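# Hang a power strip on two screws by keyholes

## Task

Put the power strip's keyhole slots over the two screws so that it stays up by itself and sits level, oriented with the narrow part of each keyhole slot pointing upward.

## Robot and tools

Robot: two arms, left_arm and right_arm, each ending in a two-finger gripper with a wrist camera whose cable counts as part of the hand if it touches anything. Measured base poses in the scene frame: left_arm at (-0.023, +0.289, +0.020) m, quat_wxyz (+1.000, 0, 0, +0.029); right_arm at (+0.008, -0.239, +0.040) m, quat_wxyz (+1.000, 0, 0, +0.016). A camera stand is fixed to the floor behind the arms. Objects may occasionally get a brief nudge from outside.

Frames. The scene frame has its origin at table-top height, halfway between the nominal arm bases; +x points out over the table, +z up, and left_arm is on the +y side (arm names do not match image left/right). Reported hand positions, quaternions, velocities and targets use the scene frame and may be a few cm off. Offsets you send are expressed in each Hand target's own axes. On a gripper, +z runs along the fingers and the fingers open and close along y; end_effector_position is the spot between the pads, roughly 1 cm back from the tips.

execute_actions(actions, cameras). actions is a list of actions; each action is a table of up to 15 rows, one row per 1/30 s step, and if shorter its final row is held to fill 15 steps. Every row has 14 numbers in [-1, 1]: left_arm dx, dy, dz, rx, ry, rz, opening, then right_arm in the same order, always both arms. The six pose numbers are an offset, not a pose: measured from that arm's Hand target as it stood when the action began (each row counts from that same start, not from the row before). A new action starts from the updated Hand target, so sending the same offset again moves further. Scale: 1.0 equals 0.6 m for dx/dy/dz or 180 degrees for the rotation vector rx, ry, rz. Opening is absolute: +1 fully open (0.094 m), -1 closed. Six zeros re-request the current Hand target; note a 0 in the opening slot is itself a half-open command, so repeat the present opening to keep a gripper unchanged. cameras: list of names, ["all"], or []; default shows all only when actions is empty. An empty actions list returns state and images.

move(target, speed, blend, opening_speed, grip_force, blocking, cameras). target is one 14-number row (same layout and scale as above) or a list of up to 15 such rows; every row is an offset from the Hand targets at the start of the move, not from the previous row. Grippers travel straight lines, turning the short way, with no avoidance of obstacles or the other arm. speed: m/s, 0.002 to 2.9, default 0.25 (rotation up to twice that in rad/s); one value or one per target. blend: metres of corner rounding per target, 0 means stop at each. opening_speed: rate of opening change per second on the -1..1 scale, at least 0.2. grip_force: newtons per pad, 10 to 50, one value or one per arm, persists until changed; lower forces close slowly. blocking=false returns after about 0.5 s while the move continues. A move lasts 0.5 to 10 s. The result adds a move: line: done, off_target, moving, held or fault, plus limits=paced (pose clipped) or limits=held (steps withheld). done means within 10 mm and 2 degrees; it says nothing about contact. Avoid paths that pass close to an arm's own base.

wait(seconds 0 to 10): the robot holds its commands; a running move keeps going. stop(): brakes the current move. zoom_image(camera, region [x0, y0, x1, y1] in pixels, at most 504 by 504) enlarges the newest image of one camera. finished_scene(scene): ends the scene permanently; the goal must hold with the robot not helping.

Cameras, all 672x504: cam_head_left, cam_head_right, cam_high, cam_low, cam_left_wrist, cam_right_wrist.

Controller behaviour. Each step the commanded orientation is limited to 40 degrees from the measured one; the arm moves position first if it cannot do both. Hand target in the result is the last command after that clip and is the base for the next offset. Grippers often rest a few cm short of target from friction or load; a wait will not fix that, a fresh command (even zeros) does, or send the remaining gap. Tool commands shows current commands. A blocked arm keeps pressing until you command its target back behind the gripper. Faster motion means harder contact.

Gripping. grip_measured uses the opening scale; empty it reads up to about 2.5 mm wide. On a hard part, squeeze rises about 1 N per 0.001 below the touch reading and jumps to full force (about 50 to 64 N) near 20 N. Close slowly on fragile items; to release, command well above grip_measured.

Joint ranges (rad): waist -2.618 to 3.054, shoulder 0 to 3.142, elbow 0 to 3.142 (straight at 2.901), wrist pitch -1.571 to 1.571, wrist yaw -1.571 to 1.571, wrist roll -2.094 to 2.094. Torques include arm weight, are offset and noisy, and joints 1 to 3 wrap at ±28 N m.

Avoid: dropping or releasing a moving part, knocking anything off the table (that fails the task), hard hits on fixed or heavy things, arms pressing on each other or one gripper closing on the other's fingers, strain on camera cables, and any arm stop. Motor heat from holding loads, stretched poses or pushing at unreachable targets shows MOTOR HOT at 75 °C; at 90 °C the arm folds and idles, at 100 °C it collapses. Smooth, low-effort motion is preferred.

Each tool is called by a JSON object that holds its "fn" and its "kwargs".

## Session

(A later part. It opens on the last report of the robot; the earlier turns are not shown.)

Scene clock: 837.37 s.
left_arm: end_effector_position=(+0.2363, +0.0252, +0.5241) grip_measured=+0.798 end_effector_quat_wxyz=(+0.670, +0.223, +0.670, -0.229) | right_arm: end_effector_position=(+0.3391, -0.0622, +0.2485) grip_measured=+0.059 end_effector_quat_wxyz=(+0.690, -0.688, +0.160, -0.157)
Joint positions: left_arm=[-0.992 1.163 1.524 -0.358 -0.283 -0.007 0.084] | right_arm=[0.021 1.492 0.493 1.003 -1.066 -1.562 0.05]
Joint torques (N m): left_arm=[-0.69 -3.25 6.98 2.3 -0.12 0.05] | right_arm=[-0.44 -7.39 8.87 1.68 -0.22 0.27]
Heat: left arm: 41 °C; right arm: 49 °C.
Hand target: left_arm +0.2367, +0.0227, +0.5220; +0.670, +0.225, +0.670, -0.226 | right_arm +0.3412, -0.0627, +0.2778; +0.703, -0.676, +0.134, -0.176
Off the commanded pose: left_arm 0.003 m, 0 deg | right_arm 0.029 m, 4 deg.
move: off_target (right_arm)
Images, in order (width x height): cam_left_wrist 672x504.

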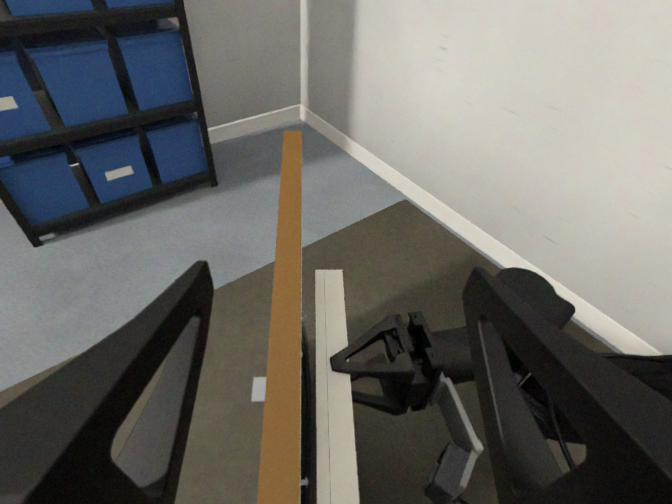

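{"fn": "wait", "kwargs": {"seconds": 0, "cameras": ["cam_low","cam_high","cam_head_left"]}}

Scene clock: 875.23 s.
left_arm: end_effector_position=(+0.2363, +0.0252, +0.5241) grip_measured=+0.798 end_effector_quat_wxyz=(+0.670, +0.223, +0.670, -0.229) | right_arm: end_effector_position=(+0.3391, -0.0622, +0.2485) grip_measured=+0.059 end_effector_quat_wxyz=(+0.690, -0.688, +0.160, -0.156)
Joint positions: left_arm=[-0.992 1.163 1.524 -0.358 -0.283 -0.007 0.084] | right_arm=[0.021 1.492 0.493 1.003 -1.066 -1.562 0.05]
Joint torques (N m): left_arm=[-0.68 -3.22 6.98 2.3 -0.12 0.05] | right_arm=[-0.36 -7.46 8.94 1.68 -0.2 0.27]
Heat: left arm: 41 °C; right arm: 47 °C.
Hand target: left_arm +0.2367, +0.0227, +0.5220; +0.670, +0.225, +0.670, -0.226 | right_arm +0.3413, -0.0627, +0.2778; +0.703, -0.676, +0.134, -0.176
Tool commands: left_gripper/opening=+0.8 right_gripper/opening=-0.15
Off the commanded pose: left_arm 0.003 m, 0 deg | right_arm 0.029 m, 4 deg.
Images, in order (width x height): cam_head_left 672x504, cam_high 672x504, cam_low 672x504.

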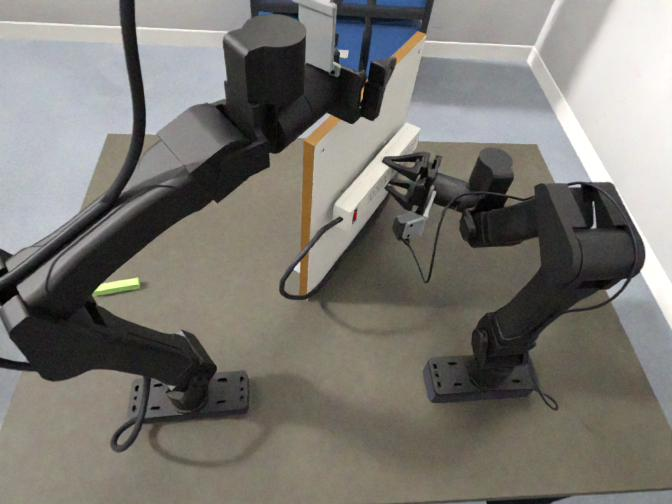

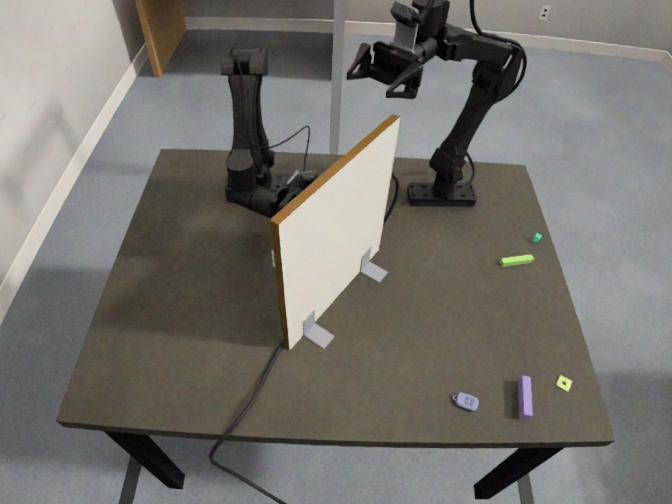

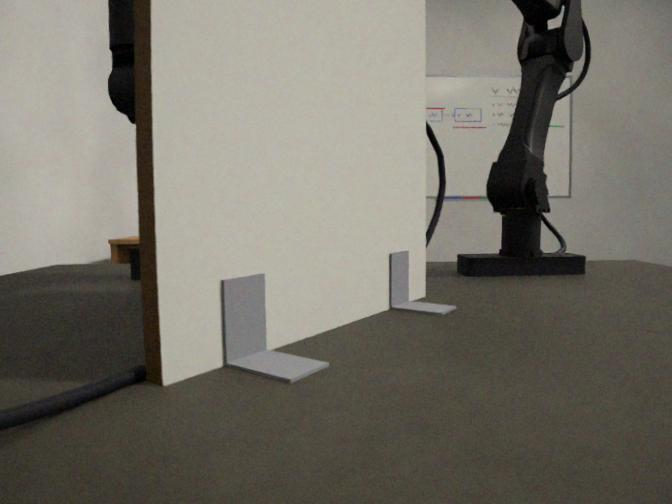

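{"fn": "move", "kwargs": {"target": [[0,0,0,0,0,0,0.8,0.0043,-0.0023,0.0062,0,-0.006,0,-0.15],[0,0,0,0,0,0,0.8,0.0075,-0.0013,0.0217,0,-0.006,0,-0.15]], "speed": [0.06,0.03], "cameras": ["cam_left_wrist"]}}

{"fn": "zoom_image", "kwargs": {"camera": "cam_left_wrist", "region": [260, 250, 380, 370]}}

{"fn": "zoom_image", "kwargs": {"camera": "cam_left_wrist", "region": [260, 384, 380, 504]}}

Scene clock: 900.17 s.
left_arm: end_effector_position=(+0.2363, +0.0252, +0.5241) grip_measured=+0.798 end_effector_quat_wxyz=(+0.670, +0.223, +0.670, -0.229) | right_arm: end_effector_position=(+0.3440, -0.0565, +0.2664) grip_measured=+0.059 end_effector_quat_wxyz=(+0.697, -0.684, +0.135, -0.167)
Joint positions: left_arm=[-0.992 1.163 1.524 -0.358 -0.283 -0.007 0.084] | right_arm=[0.035 1.492 0.545 1.003 -1.073 -1.562 0.05]
Joint torques (N m): left_arm=[-0.69 -3.23 6.98 2.3 -0.11 0.05] | right_arm=[0.65 -3.63 9.2 1.58 0.06 0.25]
Heat: left arm: 41 °C; right arm: 47 °C.
Hand target: left_arm +0.2367, +0.0227, +0.5220; +0.670, +0.225, +0.670, -0.226 | right_arm +0.3508, -0.0529, +0.2795; +0.704, -0.678, +0.127, -0.170
Off the commanded pose: left_arm 0.003 m, 0 deg | right_arm 0.015 m, 2 deg.
move: off_target (right_arm)
Images, in order (width x height): cam_left_wrist 672x504.

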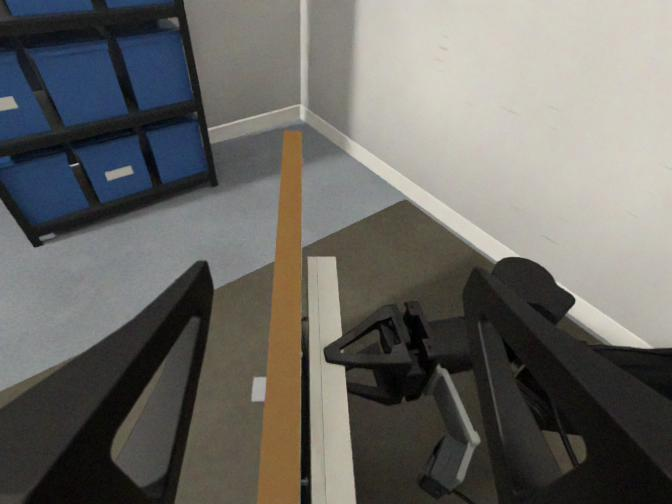

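Scaled by 4.200.

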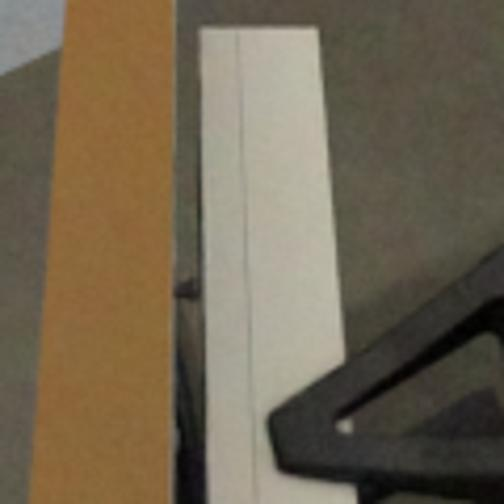

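Scaled by 4.200.

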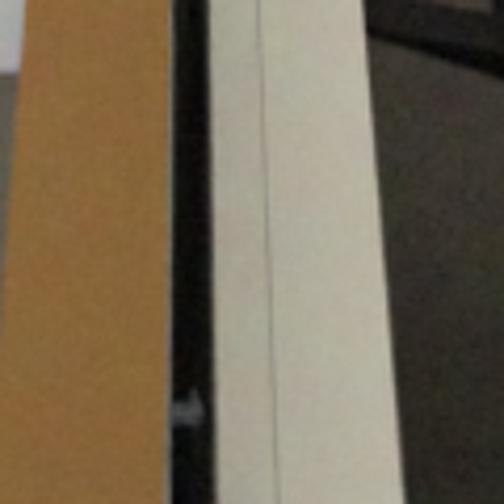

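{"fn": "move", "kwargs": {"target": [0,0,0,0,0,0,0.8,-0.0047,0.0507,-0.019,-0.009,0,0.0095,-0.15], "speed": 0.06, "cameras": ["cam_left_wrist"]}}

{"fn": "zoom_image", "kwargs": {"camera": "cam_left_wrist", "region": [260, 250, 380, 370]}}

{"fn": "zoom_image", "kwargs": {"camera": "cam_left_wrist", "region": [260, 384, 380, 504]}}

Scene clock: 910.83 s.
left_arm: end_effector_position=(+0.2363, +0.0252, +0.5241) grip_measured=+0.798 end_effector_quat_wxyz=(+0.670, +0.223, +0.670, -0.229) | right_arm: end_effector_position=(+0.3472, -0.0605, +0.2498) grip_measured=+0.059 end_effector_quat_wxyz=(+0.693, -0.688, +0.138, -0.164)
Joint positions: left_arm=[-0.992 1.163 1.524 -0.358 -0.283 -0.007 0.084] | right_arm=[0.019 1.55 0.53 1.052 -1.09 -1.576 0.05]
Joint torques (N m): left_arm=[-0.68 -3.23 6.98 2.3 -0.11 0.05] | right_arm=[-0.47 -4.05 4.98 1.69 -0.16 0.19]
Heat: left arm: 41 °C; right arm: 49 °C.
Hand target: left_arm +0.2367, +0.0227, +0.5220; +0.670, +0.225, +0.670, -0.226 | right_arm +0.3456, -0.0615, +0.2484; +0.697, -0.686, +0.140, -0.157
Off the commanded pose: left_arm 0.003 m, 0 deg | right_arm 0.002 m, 1 deg.
move: done
Images, in order (width x height): cam_left_wrist 672x504.

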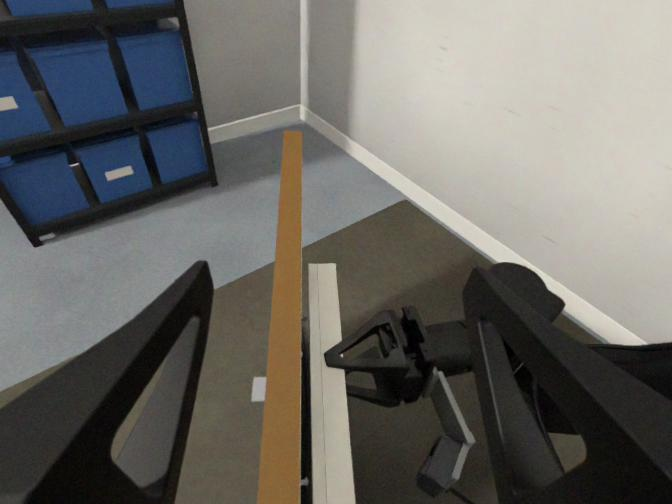

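Scaled by 4.200.

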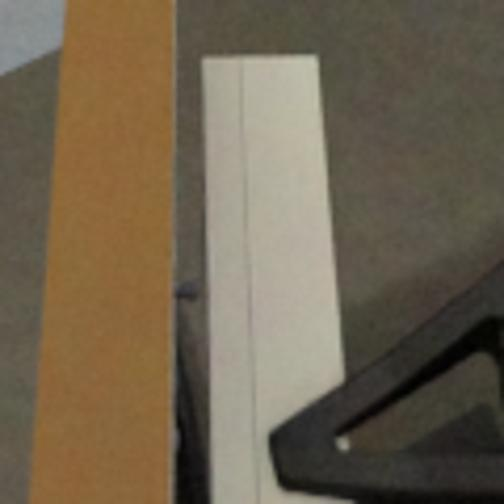

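Scaled by 4.200.

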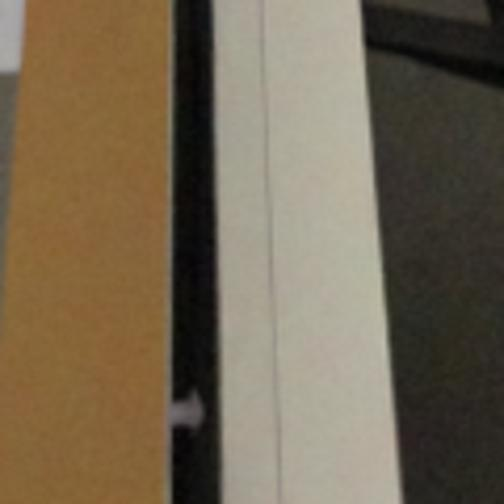

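{"fn": "move", "kwargs": {"target": [0,0,0,0,0,0,0.8,-0.0035,0,0,-0.0064,0,0.0095,-0.15], "speed": 0.06, "cameras": ["cam_left_wrist"]}}

{"fn": "zoom_image", "kwargs": {"camera": "cam_left_wrist", "region": [260, 250, 380, 370]}}

{"fn": "move", "kwargs": {"target": [0,0,0.2,0,0,0,0.8,0,0,0,0,0,0,-0.15], "speed": 0.15, "cameras": ["cam_left_wrist"]}}

Scene clock: 926.47 s.
left_arm: end_effector_position=(+0.2363, +0.0252, +0.5241) grip_measured=+0.798 end_effector_quat_wxyz=(+0.670, +0.223, +0.670, -0.229) | right_arm: end_effector_position=(+0.3472, -0.0605, +0.2405) grip_measured=+0.059 end_effector_quat_wxyz=(+0.687, -0.694, +0.156, -0.145)
Joint positions: left_arm=[-0.992 1.163 1.524 -0.358 -0.283 -0.007 0.084] | right_arm=[0.019 1.55 0.53 0.992 -1.09 -1.584 0.05]
Joint torques (N m): left_arm=[-0.69 -3.23 6.99 2.3 -0.12 0.05] | right_arm=[-0.17 -6.68 5.39 1.55 -0.16 0.21]
Heat: left arm: 41 °C; right arm: 46 °C.
Hand target: left_arm +0.2367, +0.0227, +0.5220; +0.670, +0.225, +0.670, -0.226 | right_arm +0.3437, -0.0606, +0.2483; +0.692, -0.691, +0.152, -0.146
Off the commanded pose: left_arm 0.003 m, 0 deg | right_arm 0.009 m, 1 deg.
move: done
Images, in order (width x height): cam_left_wrist 672x504.

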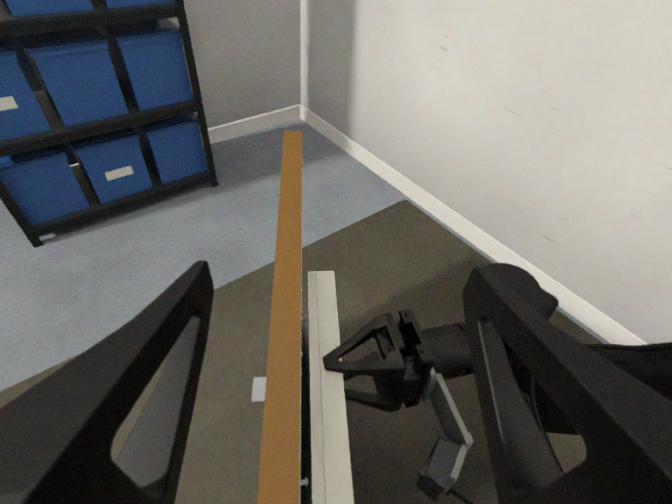

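Scaled by 4.200.

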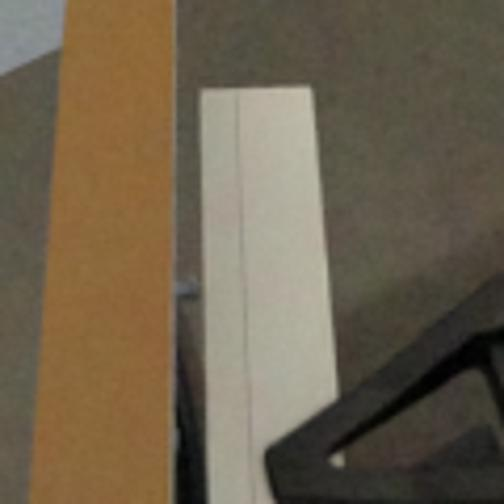

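Scene clock: 927.93 s.
left_arm: end_effector_position=(+0.3316, -0.0524, +0.5053) grip_measured=+0.798 end_effector_quat_wxyz=(+0.656, +0.231, +0.684, -0.221) | right_arm: end_effector_position=(+0.3472, -0.0605, +0.2404) grip_measured=+0.059 end_effector_quat_wxyz=(+0.687, -0.695, +0.156, -0.145)
Joint positions: left_arm=[-0.895 1.567 1.794 -0.27 -0.184 -0.007 0.084] | right_arm=[0.019 1.55 0.53 0.991 -1.09 -1.584 0.05]
Joint torques (N m): left_arm=[0.49 -8.2 10.73 2.45 0.01 0.04] | right_arm=[-0.17 -6.68 5.39 1.53 -0.16 0.2]
Heat: left arm: 41 °C; right arm: 45 °C.
Hand target: left_arm +0.3323, -0.0498, +0.5222; +0.670, +0.225, +0.670, -0.226 | right_arm +0.3437, -0.0606, +0.2483; +0.692, -0.691, +0.151, -0.146
Off the commanded pose: left_arm 0.017 m, 2 deg | right_arm 0.009 m, 1 deg.
move: off_target (left_arm)
Images, in order (width x height): cam_left_wrist 672x504.

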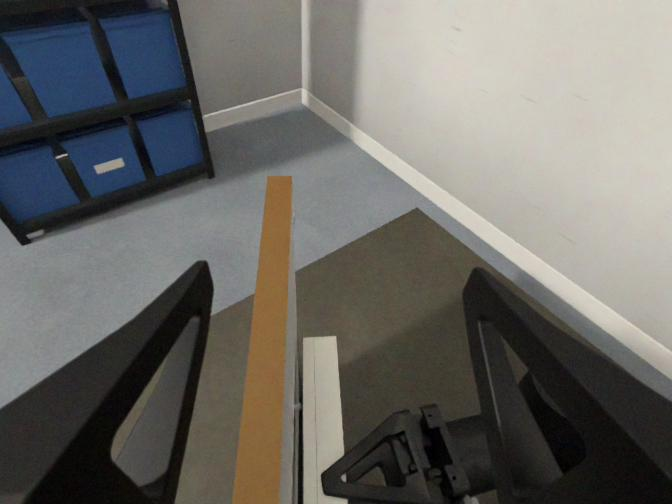

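{"fn": "zoom_image", "kwargs": {"camera": "cam_left_wrist", "region": [260, 320, 380, 440]}}

Scaled by 4.200.

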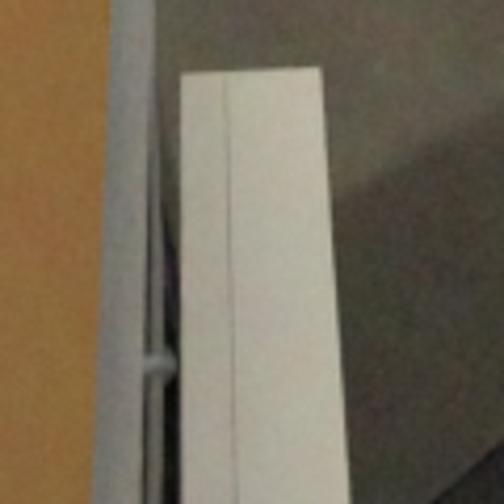

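{"fn": "move", "kwargs": {"target": [[0,0,0,0,0,0,0.8,-0.0145,-0.05,-0.0035,0.0029,0,-0.004,-0.15],[0,0,0,0,0,0,0.8,-0.0145,-0.012,-0.0035,0.0029,0,-0.004,-0.15]], "speed": 0.06, "cameras": ["cam_left_wrist"]}}

{"fn": "zoom_image", "kwargs": {"camera": "cam_left_wrist", "region": [260, 320, 380, 440]}}

Scene clock: 969.67 s.
left_arm: end_effector_position=(+0.3316, -0.0524, +0.5053) grip_measured=+0.798 end_effector_quat_wxyz=(+0.656, +0.231, +0.684, -0.221) | right_arm: end_effector_position=(+0.3371, -0.0613, +0.2563) grip_measured=+0.059 end_effector_quat_wxyz=(+0.690, -0.691, +0.145, -0.160)
Joint positions: left_arm=[-0.895 1.567 1.794 -0.27 -0.184 -0.007 0.084] | right_arm=[0.019 1.467 0.512 0.96 -1.086 -1.588 0.05]
Joint torques (N m): left_arm=[0.46 -8.18 10.74 2.45 0 0.05] | right_arm=[0.46 -3.69 5.31 1.73 -0.08 0.26]
Heat: left arm: 43 °C; right arm: 44 °C.
Hand target: left_arm +0.3323, -0.0498, +0.5222; +0.670, +0.225, +0.670, -0.226 | right_arm +0.3350, -0.0590, +0.2556; +0.694, -0.688, +0.146, -0.151
Off the commanded pose: left_arm 0.017 m, 2 deg | right_arm 0.003 m, 1 deg.
move: off_target (left_arm)
Images, in order (width x height): cam_left_wrist 672x504.

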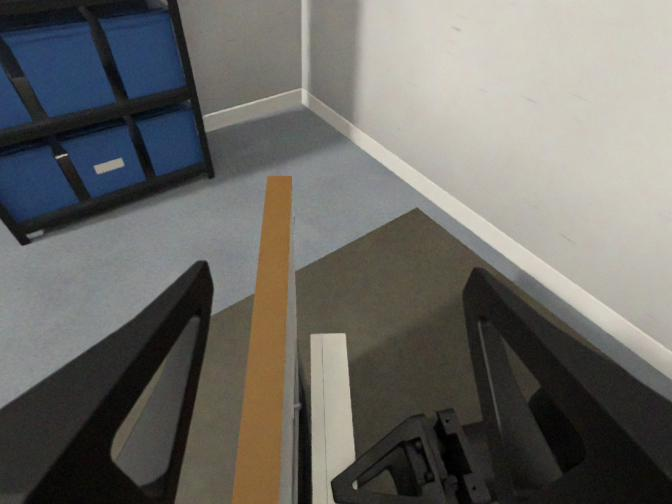

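Scaled by 4.200.

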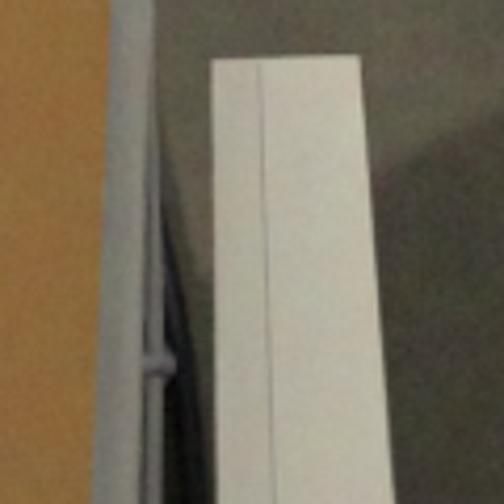

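{"fn": "move", "kwargs": {"target": [[0,0,0,0,0,0,0.8,-0.0017,-0.0667,0.0008,-0.0016,-0.0025,0.0051,-0.15],[0,0,0,0,0,0,0.8,-0.0017,-0.0007,0.0038,-0.0016,-0.0025,0.0051,-0.15],[0,0,0,0,0,0,0.8,0.002,-0.0007,0.0202,-0.0016,-0.0025,0.0051,-0.15]], "speed": [0.08,0.06,0.03], "cameras": ["cam_left_wrist"]}}

{"fn": "zoom_image", "kwargs": {"camera": "cam_left_wrist", "region": [260, 320, 380, 440]}}

Scene clock: 989.83 s.
left_arm: end_effector_position=(+0.3316, -0.0524, +0.5053) grip_measured=+0.798 end_effector_quat_wxyz=(+0.656, +0.231, +0.684, -0.221) | right_arm: end_effector_position=(+0.3383, -0.0523, +0.2495) grip_measured=+0.059 end_effector_quat_wxyz=(+0.687, -0.695, +0.152, -0.144)
Joint positions: left_arm=[-0.895 1.567 1.794 -0.27 -0.184 -0.007 0.084] | right_arm=[0.05 1.489 0.522 0.94 -1.066 -1.586 0.05]
Joint torques (N m): left_arm=[0.49 -8.17 10.74 2.45 0.01 0.05] | right_arm=[0.91 -3.67 7.09 1.73 0 0.29]
Heat: left arm: 43 °C; right arm: 45 °C.
Hand target: left_arm +0.3323, -0.0498, +0.5222; +0.670, +0.225, +0.670, -0.226 | right_arm +0.3411, -0.0484, +0.2561; +0.694, -0.689, +0.150, -0.142
Off the commanded pose: left_arm 0.017 m, 2 deg | right_arm 0.008 m, 1 deg.
move: off_target (left_arm)
Images, in order (width x height): cam_left_wrist 672x504.

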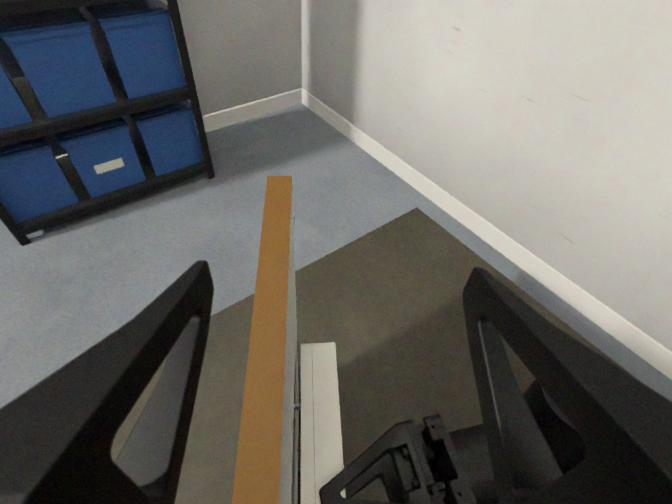

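Scaled by 4.200.

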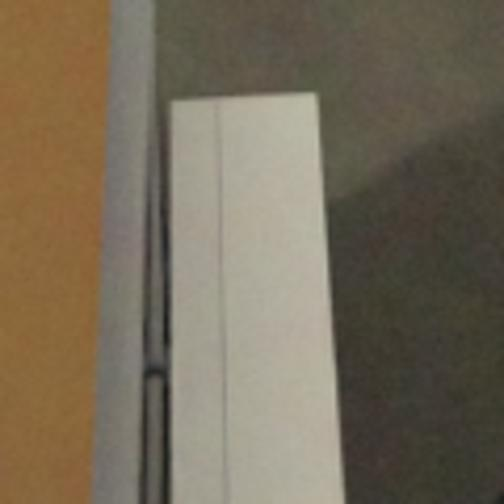

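{"fn": "move", "kwargs": {"target": [[0,0,0,0,0,0,0.8,-0.0005,-0.0583,-0.0099,0,0,0,-0.15],[0,0,0,0,0,0,0.8,-0.0005,0,-0.0099,0,0,0,-0.15]], "speed": [0.08,0.05], "cameras": ["cam_left_wrist"]}}

{"fn": "zoom_image", "kwargs": {"camera": "cam_left_wrist", "region": [260, 320, 380, 440]}}

Scene clock: 1000.60 s.
left_arm: end_effector_position=(+0.3316, -0.0524, +0.5053) grip_measured=+0.798 end_effector_quat_wxyz=(+0.656, +0.231, +0.684, -0.221) | right_arm: end_effector_position=(+0.3404, -0.0536, +0.2568) grip_measured=+0.059 end_effector_quat_wxyz=(+0.689, -0.693, +0.147, -0.153)
Joint positions: left_arm=[-0.895 1.567 1.794 -0.27 -0.184 -0.007 0.084] | right_arm=[0.046 1.479 0.535 0.935 -1.066 -1.588 0.05]
Joint torques (N m): left_arm=[0.49 -8.18 10.76 2.45 0.01 0.05] | right_arm=[-0.31 -3.78 5.31 1.75 -0.23 0.29]
Heat: left arm: 44 °C; right arm: 46 °C.
Hand target: left_arm +0.3323, -0.0498, +0.5222; +0.670, +0.225, +0.670, -0.226 | right_arm +0.3383, -0.0537, +0.2561; +0.694, -0.690, +0.150, -0.142
Off the commanded pose: left_arm 0.017 m, 2 deg | right_arm 0.002 m, 1 deg.
move: off_target (left_arm)
Images, in order (width x height): cam_left_wrist 672x504.

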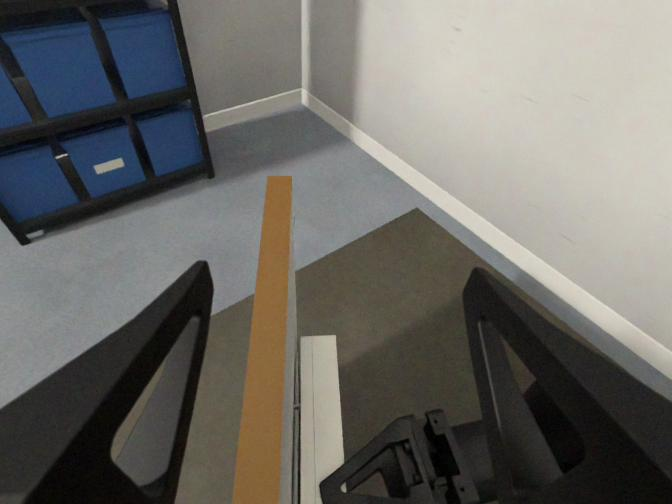

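Scaled by 4.200.

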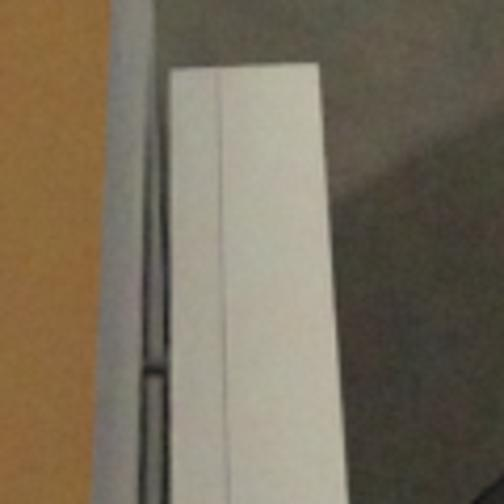

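{"fn": "move", "kwargs": {"target": [0,0,0,0,0,0,0.8,0.0032,-0.0067,0.0138,0,0,0,-0.15], "speed": 0.03, "cameras": ["cam_left_wrist"]}}

{"fn": "zoom_image", "kwargs": {"camera": "cam_left_wrist", "region": [260, 320, 380, 440]}}

Scene clock: 1010.17 s.
left_arm: end_effector_position=(+0.3316, -0.0524, +0.5053) grip_measured=+0.798 end_effector_quat_wxyz=(+0.656, +0.231, +0.684, -0.221) | right_arm: end_effector_position=(+0.3413, -0.0517, +0.2545) grip_measured=+0.059 end_effector_quat_wxyz=(+0.688, -0.694, +0.150, -0.151)
Joint positions: left_arm=[-0.895 1.567 1.794 -0.27 -0.184 -0.007 0.084] | right_arm=[0.054 1.486 0.535 0.936 -1.056 -1.588 0.05]
Joint torques (N m): left_arm=[0.47 -8.18 10.74 2.45 0.01 0.05] | right_arm=[0.96 -3.67 7.53 1.58 -0.04 0.31]
Heat: left arm: 44 °C; right arm: 45 °C.
Hand target: left_arm +0.3323, -0.0498, +0.5222; +0.670, +0.225, +0.670, -0.226 | right_arm +0.3435, -0.0470, +0.2601; +0.694, -0.690, +0.150, -0.142
Off the commanded pose: left_arm 0.017 m, 2 deg | right_arm 0.008 m, 1 deg.
move: off_target (left_arm)
Images, in order (width x height): cam_left_wrist 672x504.

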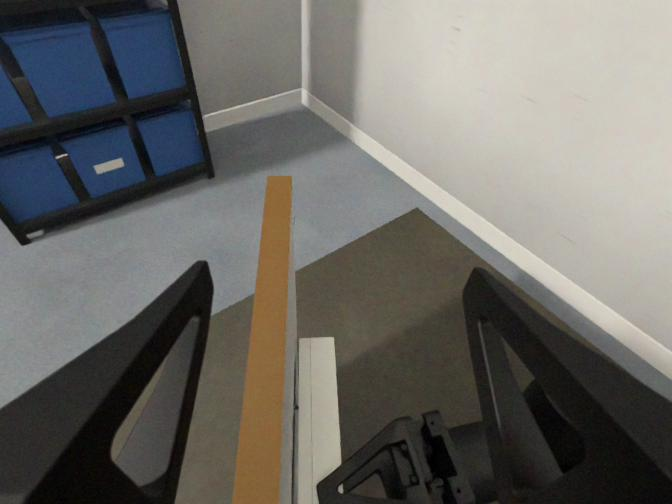

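Scaled by 4.200.

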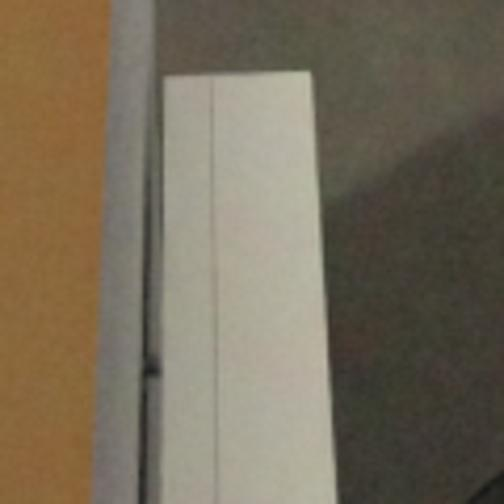

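{"fn": "move", "kwargs": {"target": [0,0,0,0,0,0,0.8,0.0022,0,0.0097,0,0,0,-0.15], "speed": 0.03, "cameras": ["cam_left_wrist"]}}

{"fn": "zoom_image", "kwargs": {"camera": "cam_left_wrist", "region": [260, 320, 380, 440]}}

Scene clock: 1019.00 s.
left_arm: end_effector_position=(+0.3316, -0.0524, +0.5053) grip_measured=+0.798 end_effector_quat_wxyz=(+0.656, +0.231, +0.684, -0.221) | right_arm: end_effector_position=(+0.3419, -0.0515, +0.2542) grip_measured=+0.059 end_effector_quat_wxyz=(+0.688, -0.693, +0.149, -0.152)
Joint positions: left_arm=[-0.895 1.567 1.794 -0.27 -0.184 -0.007 0.084] | right_arm=[0.055 1.49 0.535 0.944 -1.054 -1.586 0.05]
Joint torques (N m): left_arm=[0.49 -8.18 10.76 2.45 0.01 0.05] | right_arm=[2.15 -2.88 8.61 1.5 0.11 0.31]
Heat: left arm: 44 °C; right arm: 46 °C.
Hand target: left_arm +0.3323, -0.0498, +0.5222; +0.670, +0.225, +0.670, -0.226 | right_arm +0.3471, -0.0422, +0.2602; +0.694, -0.689, +0.150, -0.142
Off the commanded pose: left_arm 0.017 m, 2 deg | right_arm 0.012 m, 1 deg.
move: off_target (left_arm, right_arm)
Images, in order (width x height): cam_left_wrist 672x504.

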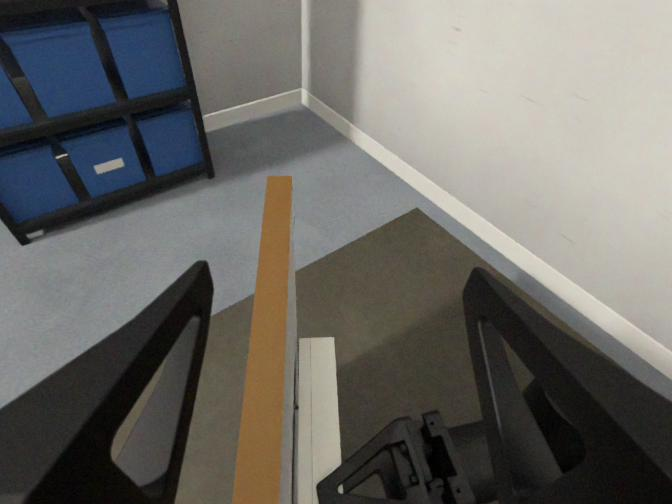

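Scaled by 4.200.

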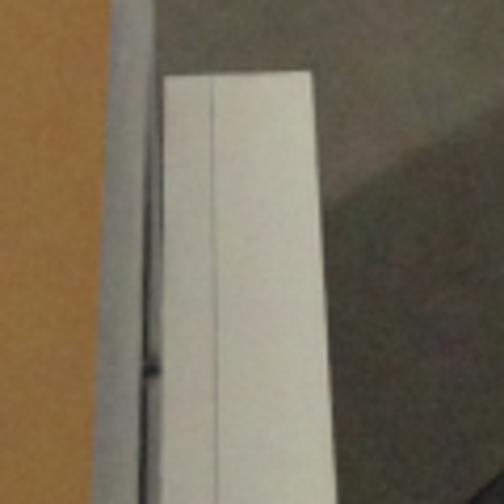

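{"fn": "move", "kwargs": {"target": [[0,0,0,0,0,0,0.8,-0.0067,0,-0.0292,0,0,0.002,-0.15],[0,0,0,0,0,0,0.8,-0.0067,-0.05,-0.0292,0,0,0.002,-0.15],[0,0,0,0,0,0,0.8,-0.0026,-0.013,-0.0113,0,0,0.002,-0.15],[0,0,0,0,0,0,0.8,-0.0026,0.0337,-0.0113,0,0,0.002,-0.15]], "speed": [0.06,0.08,0.04,0.02], "cameras": ["cam_left_wrist"]}}

{"fn": "zoom_image", "kwargs": {"camera": "cam_left_wrist", "region": [260, 320, 380, 440]}}

Scene clock: 1036.53 s.
left_arm: end_effector_position=(+0.3316, -0.0524, +0.5053) grip_measured=+0.798 end_effector_quat_wxyz=(+0.656, +0.231, +0.684, -0.221) | right_arm: end_effector_position=(+0.3448, -0.0502, +0.2534) grip_measured=+0.059 end_effector_quat_wxyz=(+0.699, -0.684, +0.142, -0.153)
Joint positions: left_arm=[-0.895 1.567 1.794 -0.27 -0.184 -0.007 0.084] | right_arm=[0.056 1.549 0.531 1.069 -1.063 -1.537 0.05]
Joint torques (N m): left_arm=[0.49 -8.17 10.74 2.45 0.01 0.05] | right_arm=[0.66 -3.22 4.27 1.4 0.05 -0.1]
Heat: left arm: 44 °C; right arm: 47 °C.
Hand target: left_arm +0.3323, -0.0498, +0.5222; +0.670, +0.225, +0.670, -0.226 | right_arm +0.3427, -0.0475, +0.2399; +0.695, -0.689, +0.152, -0.140
Off the commanded pose: left_arm 0.017 m, 2 deg | right_arm 0.014 m, 2 deg.
move: off_target (left_arm, right_arm)
Images, in order (width x height): cam_left_wrist 672x504.

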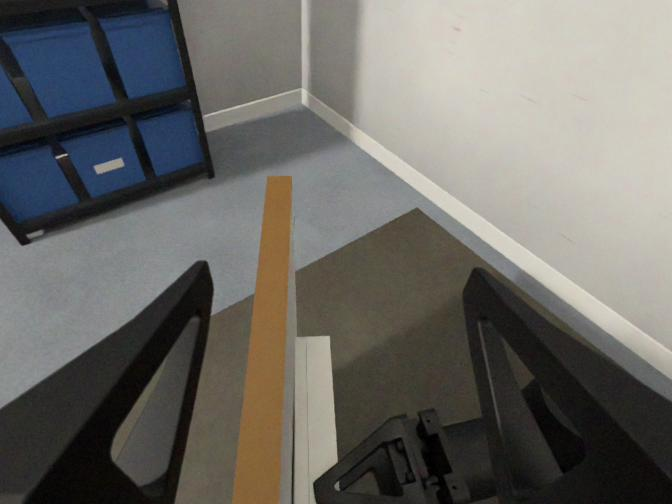

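Scaled by 4.200.

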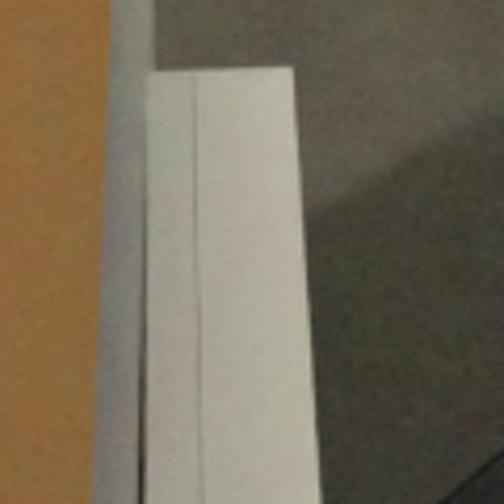

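{"fn": "move", "kwargs": {"target": [0,0,-0.2,0,0,0,0.8,0,0,0,0,0,0,-0.15], "speed": 0.15, "cameras": ["cam_left_wrist"]}}

{"fn": "zoom_image", "kwargs": {"camera": "cam_left_wrist", "region": [260, 250, 380, 370]}}

{"fn": "zoom_image", "kwargs": {"camera": "cam_left_wrist", "region": [260, 384, 380, 504]}}

Scene clock: 1044.80 s.
left_arm: end_effector_position=(+0.2379, +0.0231, +0.5284) grip_measured=+0.798 end_effector_quat_wxyz=(+0.675, +0.220, +0.665, -0.232) | right_arm: end_effector_position=(+0.3448, -0.0502, +0.2535) grip_measured=+0.059 end_effector_quat_wxyz=(+0.699, -0.684, +0.142, -0.153)
Joint positions: left_arm=[-0.992 1.172 1.532 -0.341 -0.282 -0.007 0.084] | right_arm=[0.056 1.549 0.531 1.07 -1.063 -1.537 0.05]
Joint torques (N m): left_arm=[-0.7 -4.15 6.35 2.1 -0.11 0.05] | right_arm=[0.65 -3.25 4.27 1.39 0.03 -0.09]
Heat: left arm: 44 °C; right arm: 45 °C.
Hand target: left_arm +0.2367, +0.0227, +0.5220; +0.670, +0.225, +0.670, -0.226 | right_arm +0.3427, -0.0475, +0.2399; +0.695, -0.689, +0.152, -0.140
Off the commanded pose: left_arm 0.006 m, 1 deg | right_arm 0.014 m, 2 deg.
move: off_target (right_arm)
Images, in order (width x height): cam_left_wrist 672x504.

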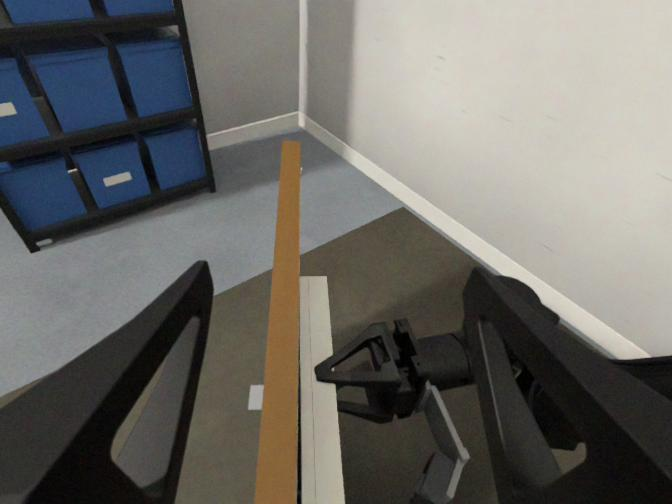

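Scaled by 4.200.

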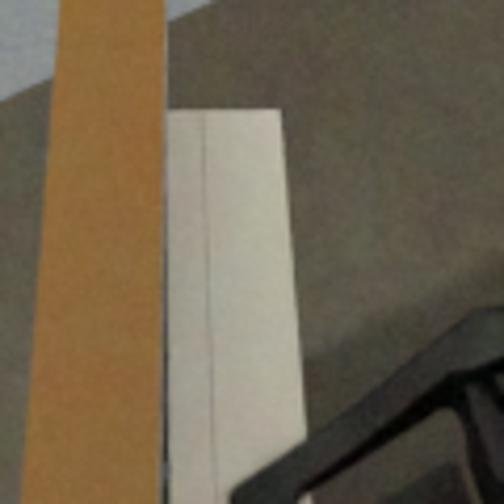

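Scaled by 4.200.

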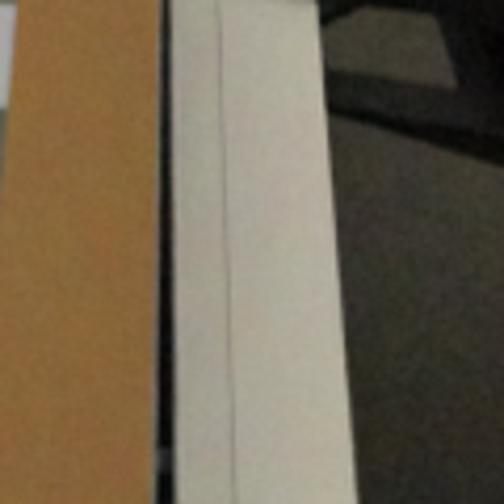

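{"fn": "move", "kwargs": {"target": [0,0,0,0,0,0,0.8,0.0011,-0.021,0.0049,0,0.0067,0,-0.15], "speed": 0.03, "cameras": ["cam_left_wrist"]}}

{"fn": "zoom_image", "kwargs": {"camera": "cam_left_wrist", "region": [260, 250, 380, 370]}}

{"fn": "zoom_image", "kwargs": {"camera": "cam_left_wrist", "region": [260, 384, 380, 504]}}

Scene clock: 1066.53 s.
left_arm: end_effector_position=(+0.2379, +0.0231, +0.5284) grip_measured=+0.798 end_effector_quat_wxyz=(+0.675, +0.220, +0.665, -0.232) | right_arm: end_effector_position=(+0.3461, -0.0483, +0.2503) grip_measured=+0.059 end_effector_quat_wxyz=(+0.693, -0.688, +0.146, -0.158)
Joint positions: left_arm=[-0.992 1.172 1.532 -0.341 -0.283 -0.007 0.084] | right_arm=[0.067 1.54 0.531 1.03 -1.039 -1.567 0.05]
Joint torques (N m): left_arm=[-0.69 -4.15 6.34 2.1 -0.11 0.05] | right_arm=[0.99 -6.42 5.7 1.16 0.16 0.23]
Heat: left arm: 42 °C; right arm: 43 °C.
Hand target: left_arm +0.2367, +0.0227, +0.5220; +0.670, +0.225, +0.670, -0.226 | right_arm +0.3447, -0.0453, +0.2525; +0.693, -0.688, +0.159, -0.147
Off the commanded pose: left_arm 0.007 m, 1 deg | right_arm 0.004 m, 2 deg.
move: done
Images, in order (width x height): cam_left_wrist 672x504.

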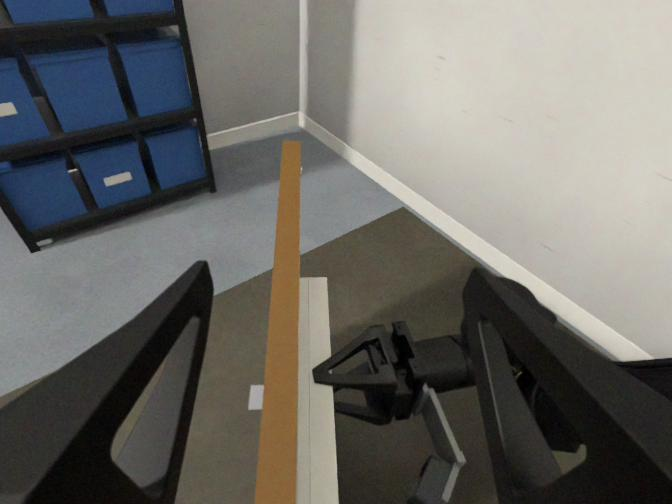

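Scaled by 4.200.

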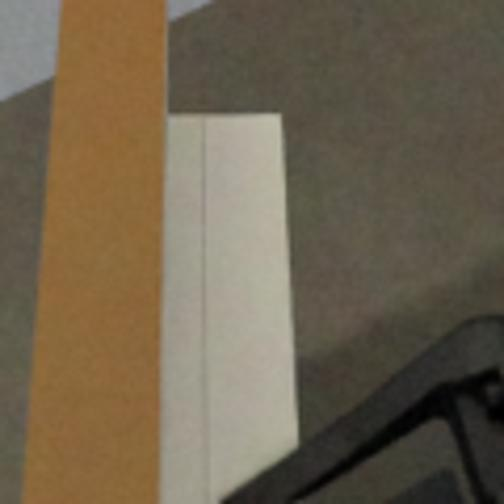

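Scaled by 4.200.

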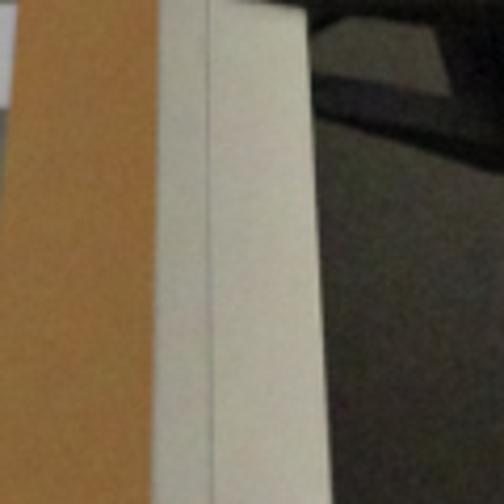

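{"fn": "move", "kwargs": {"target": [0,0,0,0,0,0,0.8,-0.0004,0.0275,-0.0016,0,0,0.0025,-0.15], "speed": 0.02, "cameras": ["cam_left_wrist", "cam_head_left"]}}

{"fn": "zoom_image", "kwargs": {"camera": "cam_left_wrist", "region": [260, 384, 380, 504]}}

{"fn": "zoom_image", "kwargs": {"camera": "cam_head_left", "region": [290, 90, 450, 250]}}

Scene clock: 1072.63 s.
left_arm: end_effector_position=(+0.2379, +0.0231, +0.5284) grip_measured=+0.798 end_effector_quat_wxyz=(+0.675, +0.220, +0.665, -0.232) | right_arm: end_effector_position=(+0.3457, -0.0484, +0.2409) grip_measured=+0.059 end_effector_quat_wxyz=(+0.691, -0.689, +0.153, -0.156)
Joint positions: left_arm=[-0.992 1.172 1.532 -0.341 -0.283 -0.007 0.084] | right_arm=[0.069 1.564 0.512 1.062 -1.029 -1.566 0.05]
Joint torques (N m): left_arm=[-0.69 -4.15 6.34 2.1 -0.11 0.05] | right_arm=[0.75 -3.85 4.62 1.72 0.02 0.24]
Heat: left arm: 42 °C; right arm: 43 °C.
Hand target: left_arm +0.2367, +0.0227, +0.5220; +0.670, +0.225, +0.670, -0.226 | right_arm +0.3439, -0.0459, +0.2360; +0.694, -0.687, +0.162, -0.144
Off the commanded pose: left_arm 0.007 m, 1 deg | right_arm 0.006 m, 2 deg.
move: done
Images, in order (width x height): cam_head_left 672x504, cam_left_wrist 672x504.

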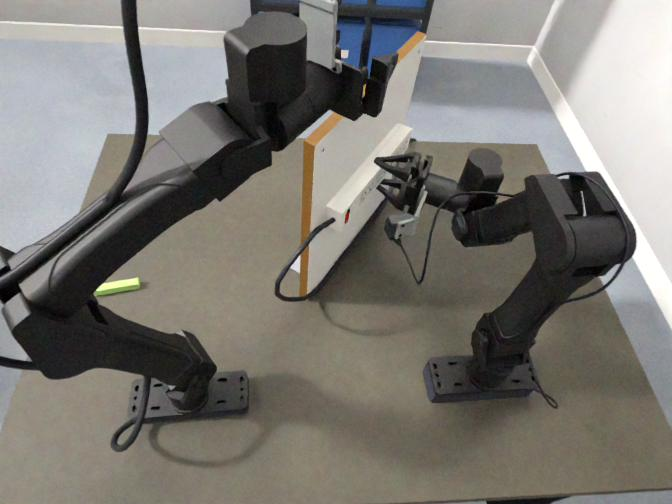

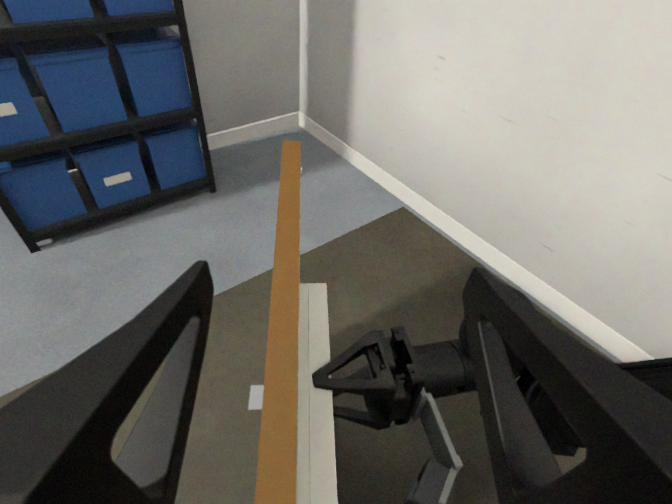

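Scaled by 4.200.

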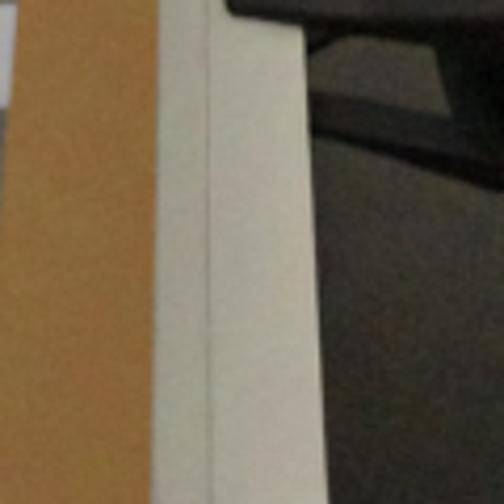

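Scaled by 3.150.

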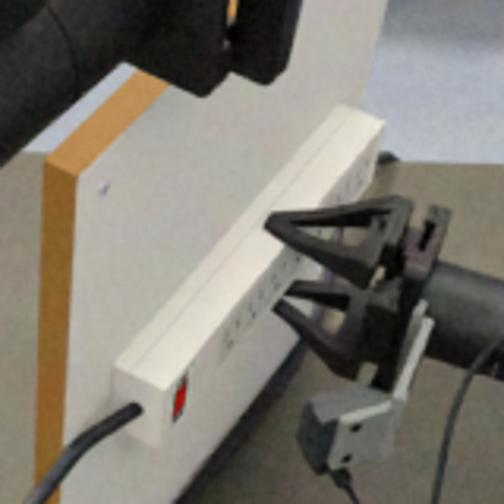

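{"fn": "move", "kwargs": {"target": [0,0,0,0,0,0,0.8,0,0.01,0,0,0,0,-0.15], "speed": 0.02, "cameras": []}}

Scene clock: 1076.40 s.
left_arm: end_effector_position=(+0.2379, +0.0231, +0.5284) grip_measured=+0.798 end_effector_quat_wxyz=(+0.675, +0.220, +0.665, -0.232) | right_arm: end_effector_position=(+0.3461, -0.0483, +0.2404) grip_measured=+0.059 end_effector_quat_wxyz=(+0.696, -0.684, +0.150, -0.159)
Joint positions: left_arm=[-0.992 1.172 1.532 -0.341 -0.283 -0.007 0.084] | right_arm=[0.069 1.585 0.505 1.116 -1.029 -1.549 0.05]
Joint torques (N m): left_arm=[-0.7 -4.15 6.34 2.1 -0.11 0.05] | right_arm=[0.66 -3.51 4.22 1.54 0.04 0.08]
Heat: left arm: 42 °C; right arm: 43 °C.
Hand target: left_arm +0.2367, +0.0227, +0.5220; +0.670, +0.225, +0.670, -0.226 | right_arm +0.3437, -0.0458, +0.2301; +0.694, -0.687, +0.162, -0.144
Off the commanded pose: left_arm 0.007 m, 1 deg | right_arm 0.011 m, 2 deg.
move: off_target (right_arm)
No camera images: "cameras" was empty.

{"fn": "move", "kwargs": {"target": [0,0,0,0,0,0,0.8,-0.0005,-0.0168,-0.002,0,0,0,-0.15], "speed": 0.02, "cameras": []}}

{"fn": "move", "kwargs": {"target": [0,0,0,0,0,0,0.8,0,0,0,0,0,0,0.6], "opening_speed": 0.4, "cameras": ["cam_left_wrist", "cam_head_left"]}}

{"fn": "zoom_image", "kwargs": {"camera": "cam_head_left", "region": [290, 90, 450, 250]}}

Scene clock: 1085.73 s.
left_arm: end_effector_position=(+0.2379, +0.0231, +0.5284) grip_measured=+0.798 end_effector_quat_wxyz=(+0.675, +0.220, +0.665, -0.232) | right_arm: end_effector_position=(+0.3461, -0.0483, +0.2399) grip_measured=+0.059 end_effector_quat_wxyz=(+0.696, -0.685, +0.152, -0.157)
Joint positions: left_arm=[-0.992 1.172 1.532 -0.341 -0.283 -0.007 0.084] | right_arm=[0.069 1.585 0.505 1.112 -1.029 -1.547 0.05]
Joint torques (N m): left_arm=[-0.69 -4.15 6.35 2.1 -0.11 0.05] | right_arm=[0.38 -6.86 5.15 1.09 0.01 0.12]
Heat: left arm: 42 °C; right arm: 43 °C.
Hand target: left_arm +0.2367, +0.0227, +0.5220; +0.670, +0.225, +0.670, -0.226 | right_arm +0.3431, -0.0469, +0.2402; +0.694, -0.687, +0.162, -0.144
Off the commanded pose: left_arm 0.007 m, 1 deg | right_arm 0.003 m, 2 deg.
move: done
No camera images: "cameras" was empty.

Scene clock: 1087.83 s.
left_arm: end_effector_position=(+0.2379, +0.0231, +0.5284) grip_measured=+0.798 end_effector_quat_wxyz=(+0.675, +0.220, +0.665, -0.232) | right_arm: end_effector_position=(+0.3462, -0.0483, +0.2348) grip_measured=+0.598 end_effector_quat_wxyz=(+0.692, -0.688, +0.163, -0.146)
Joint positions: left_arm=[-0.992 1.172 1.532 -0.341 -0.283 -0.007 0.084] | right_arm=[0.069 1.585 0.505 1.081 -1.029 -1.546 0.075]
Joint torques (N m): left_arm=[-0.7 -4.15 6.35 2.1 -0.11 0.04] | right_arm=[0.39 -6.98 5.2 1.35 -0.03 0.07]
Heat: left arm: 41 °C; right arm: 43 °C.
Hand target: left_arm +0.2367, +0.0227, +0.5220; +0.670, +0.225, +0.670, -0.226 | right_arm +0.3431, -0.0469, +0.2402; +0.694, -0.687, +0.162, -0.144
Off the commanded pose: left_arm 0.007 m, 1 deg | right_arm 0.006 m, 0 deg.
move: done
Images, in order (width x height): cam_head_left 672x504, cam_left_wrist 672x504.

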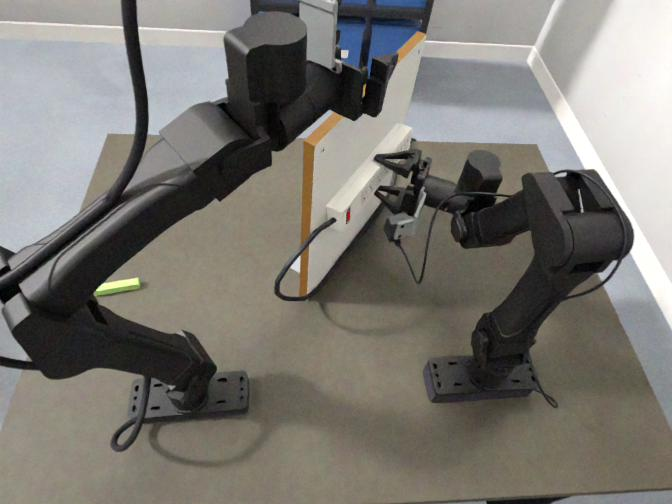

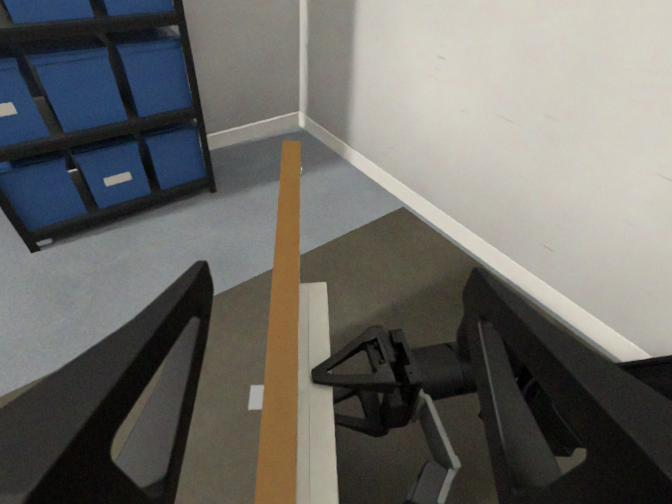

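Scaled by 3.150.

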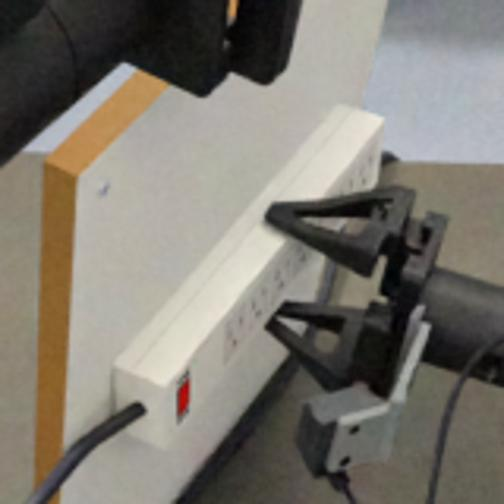

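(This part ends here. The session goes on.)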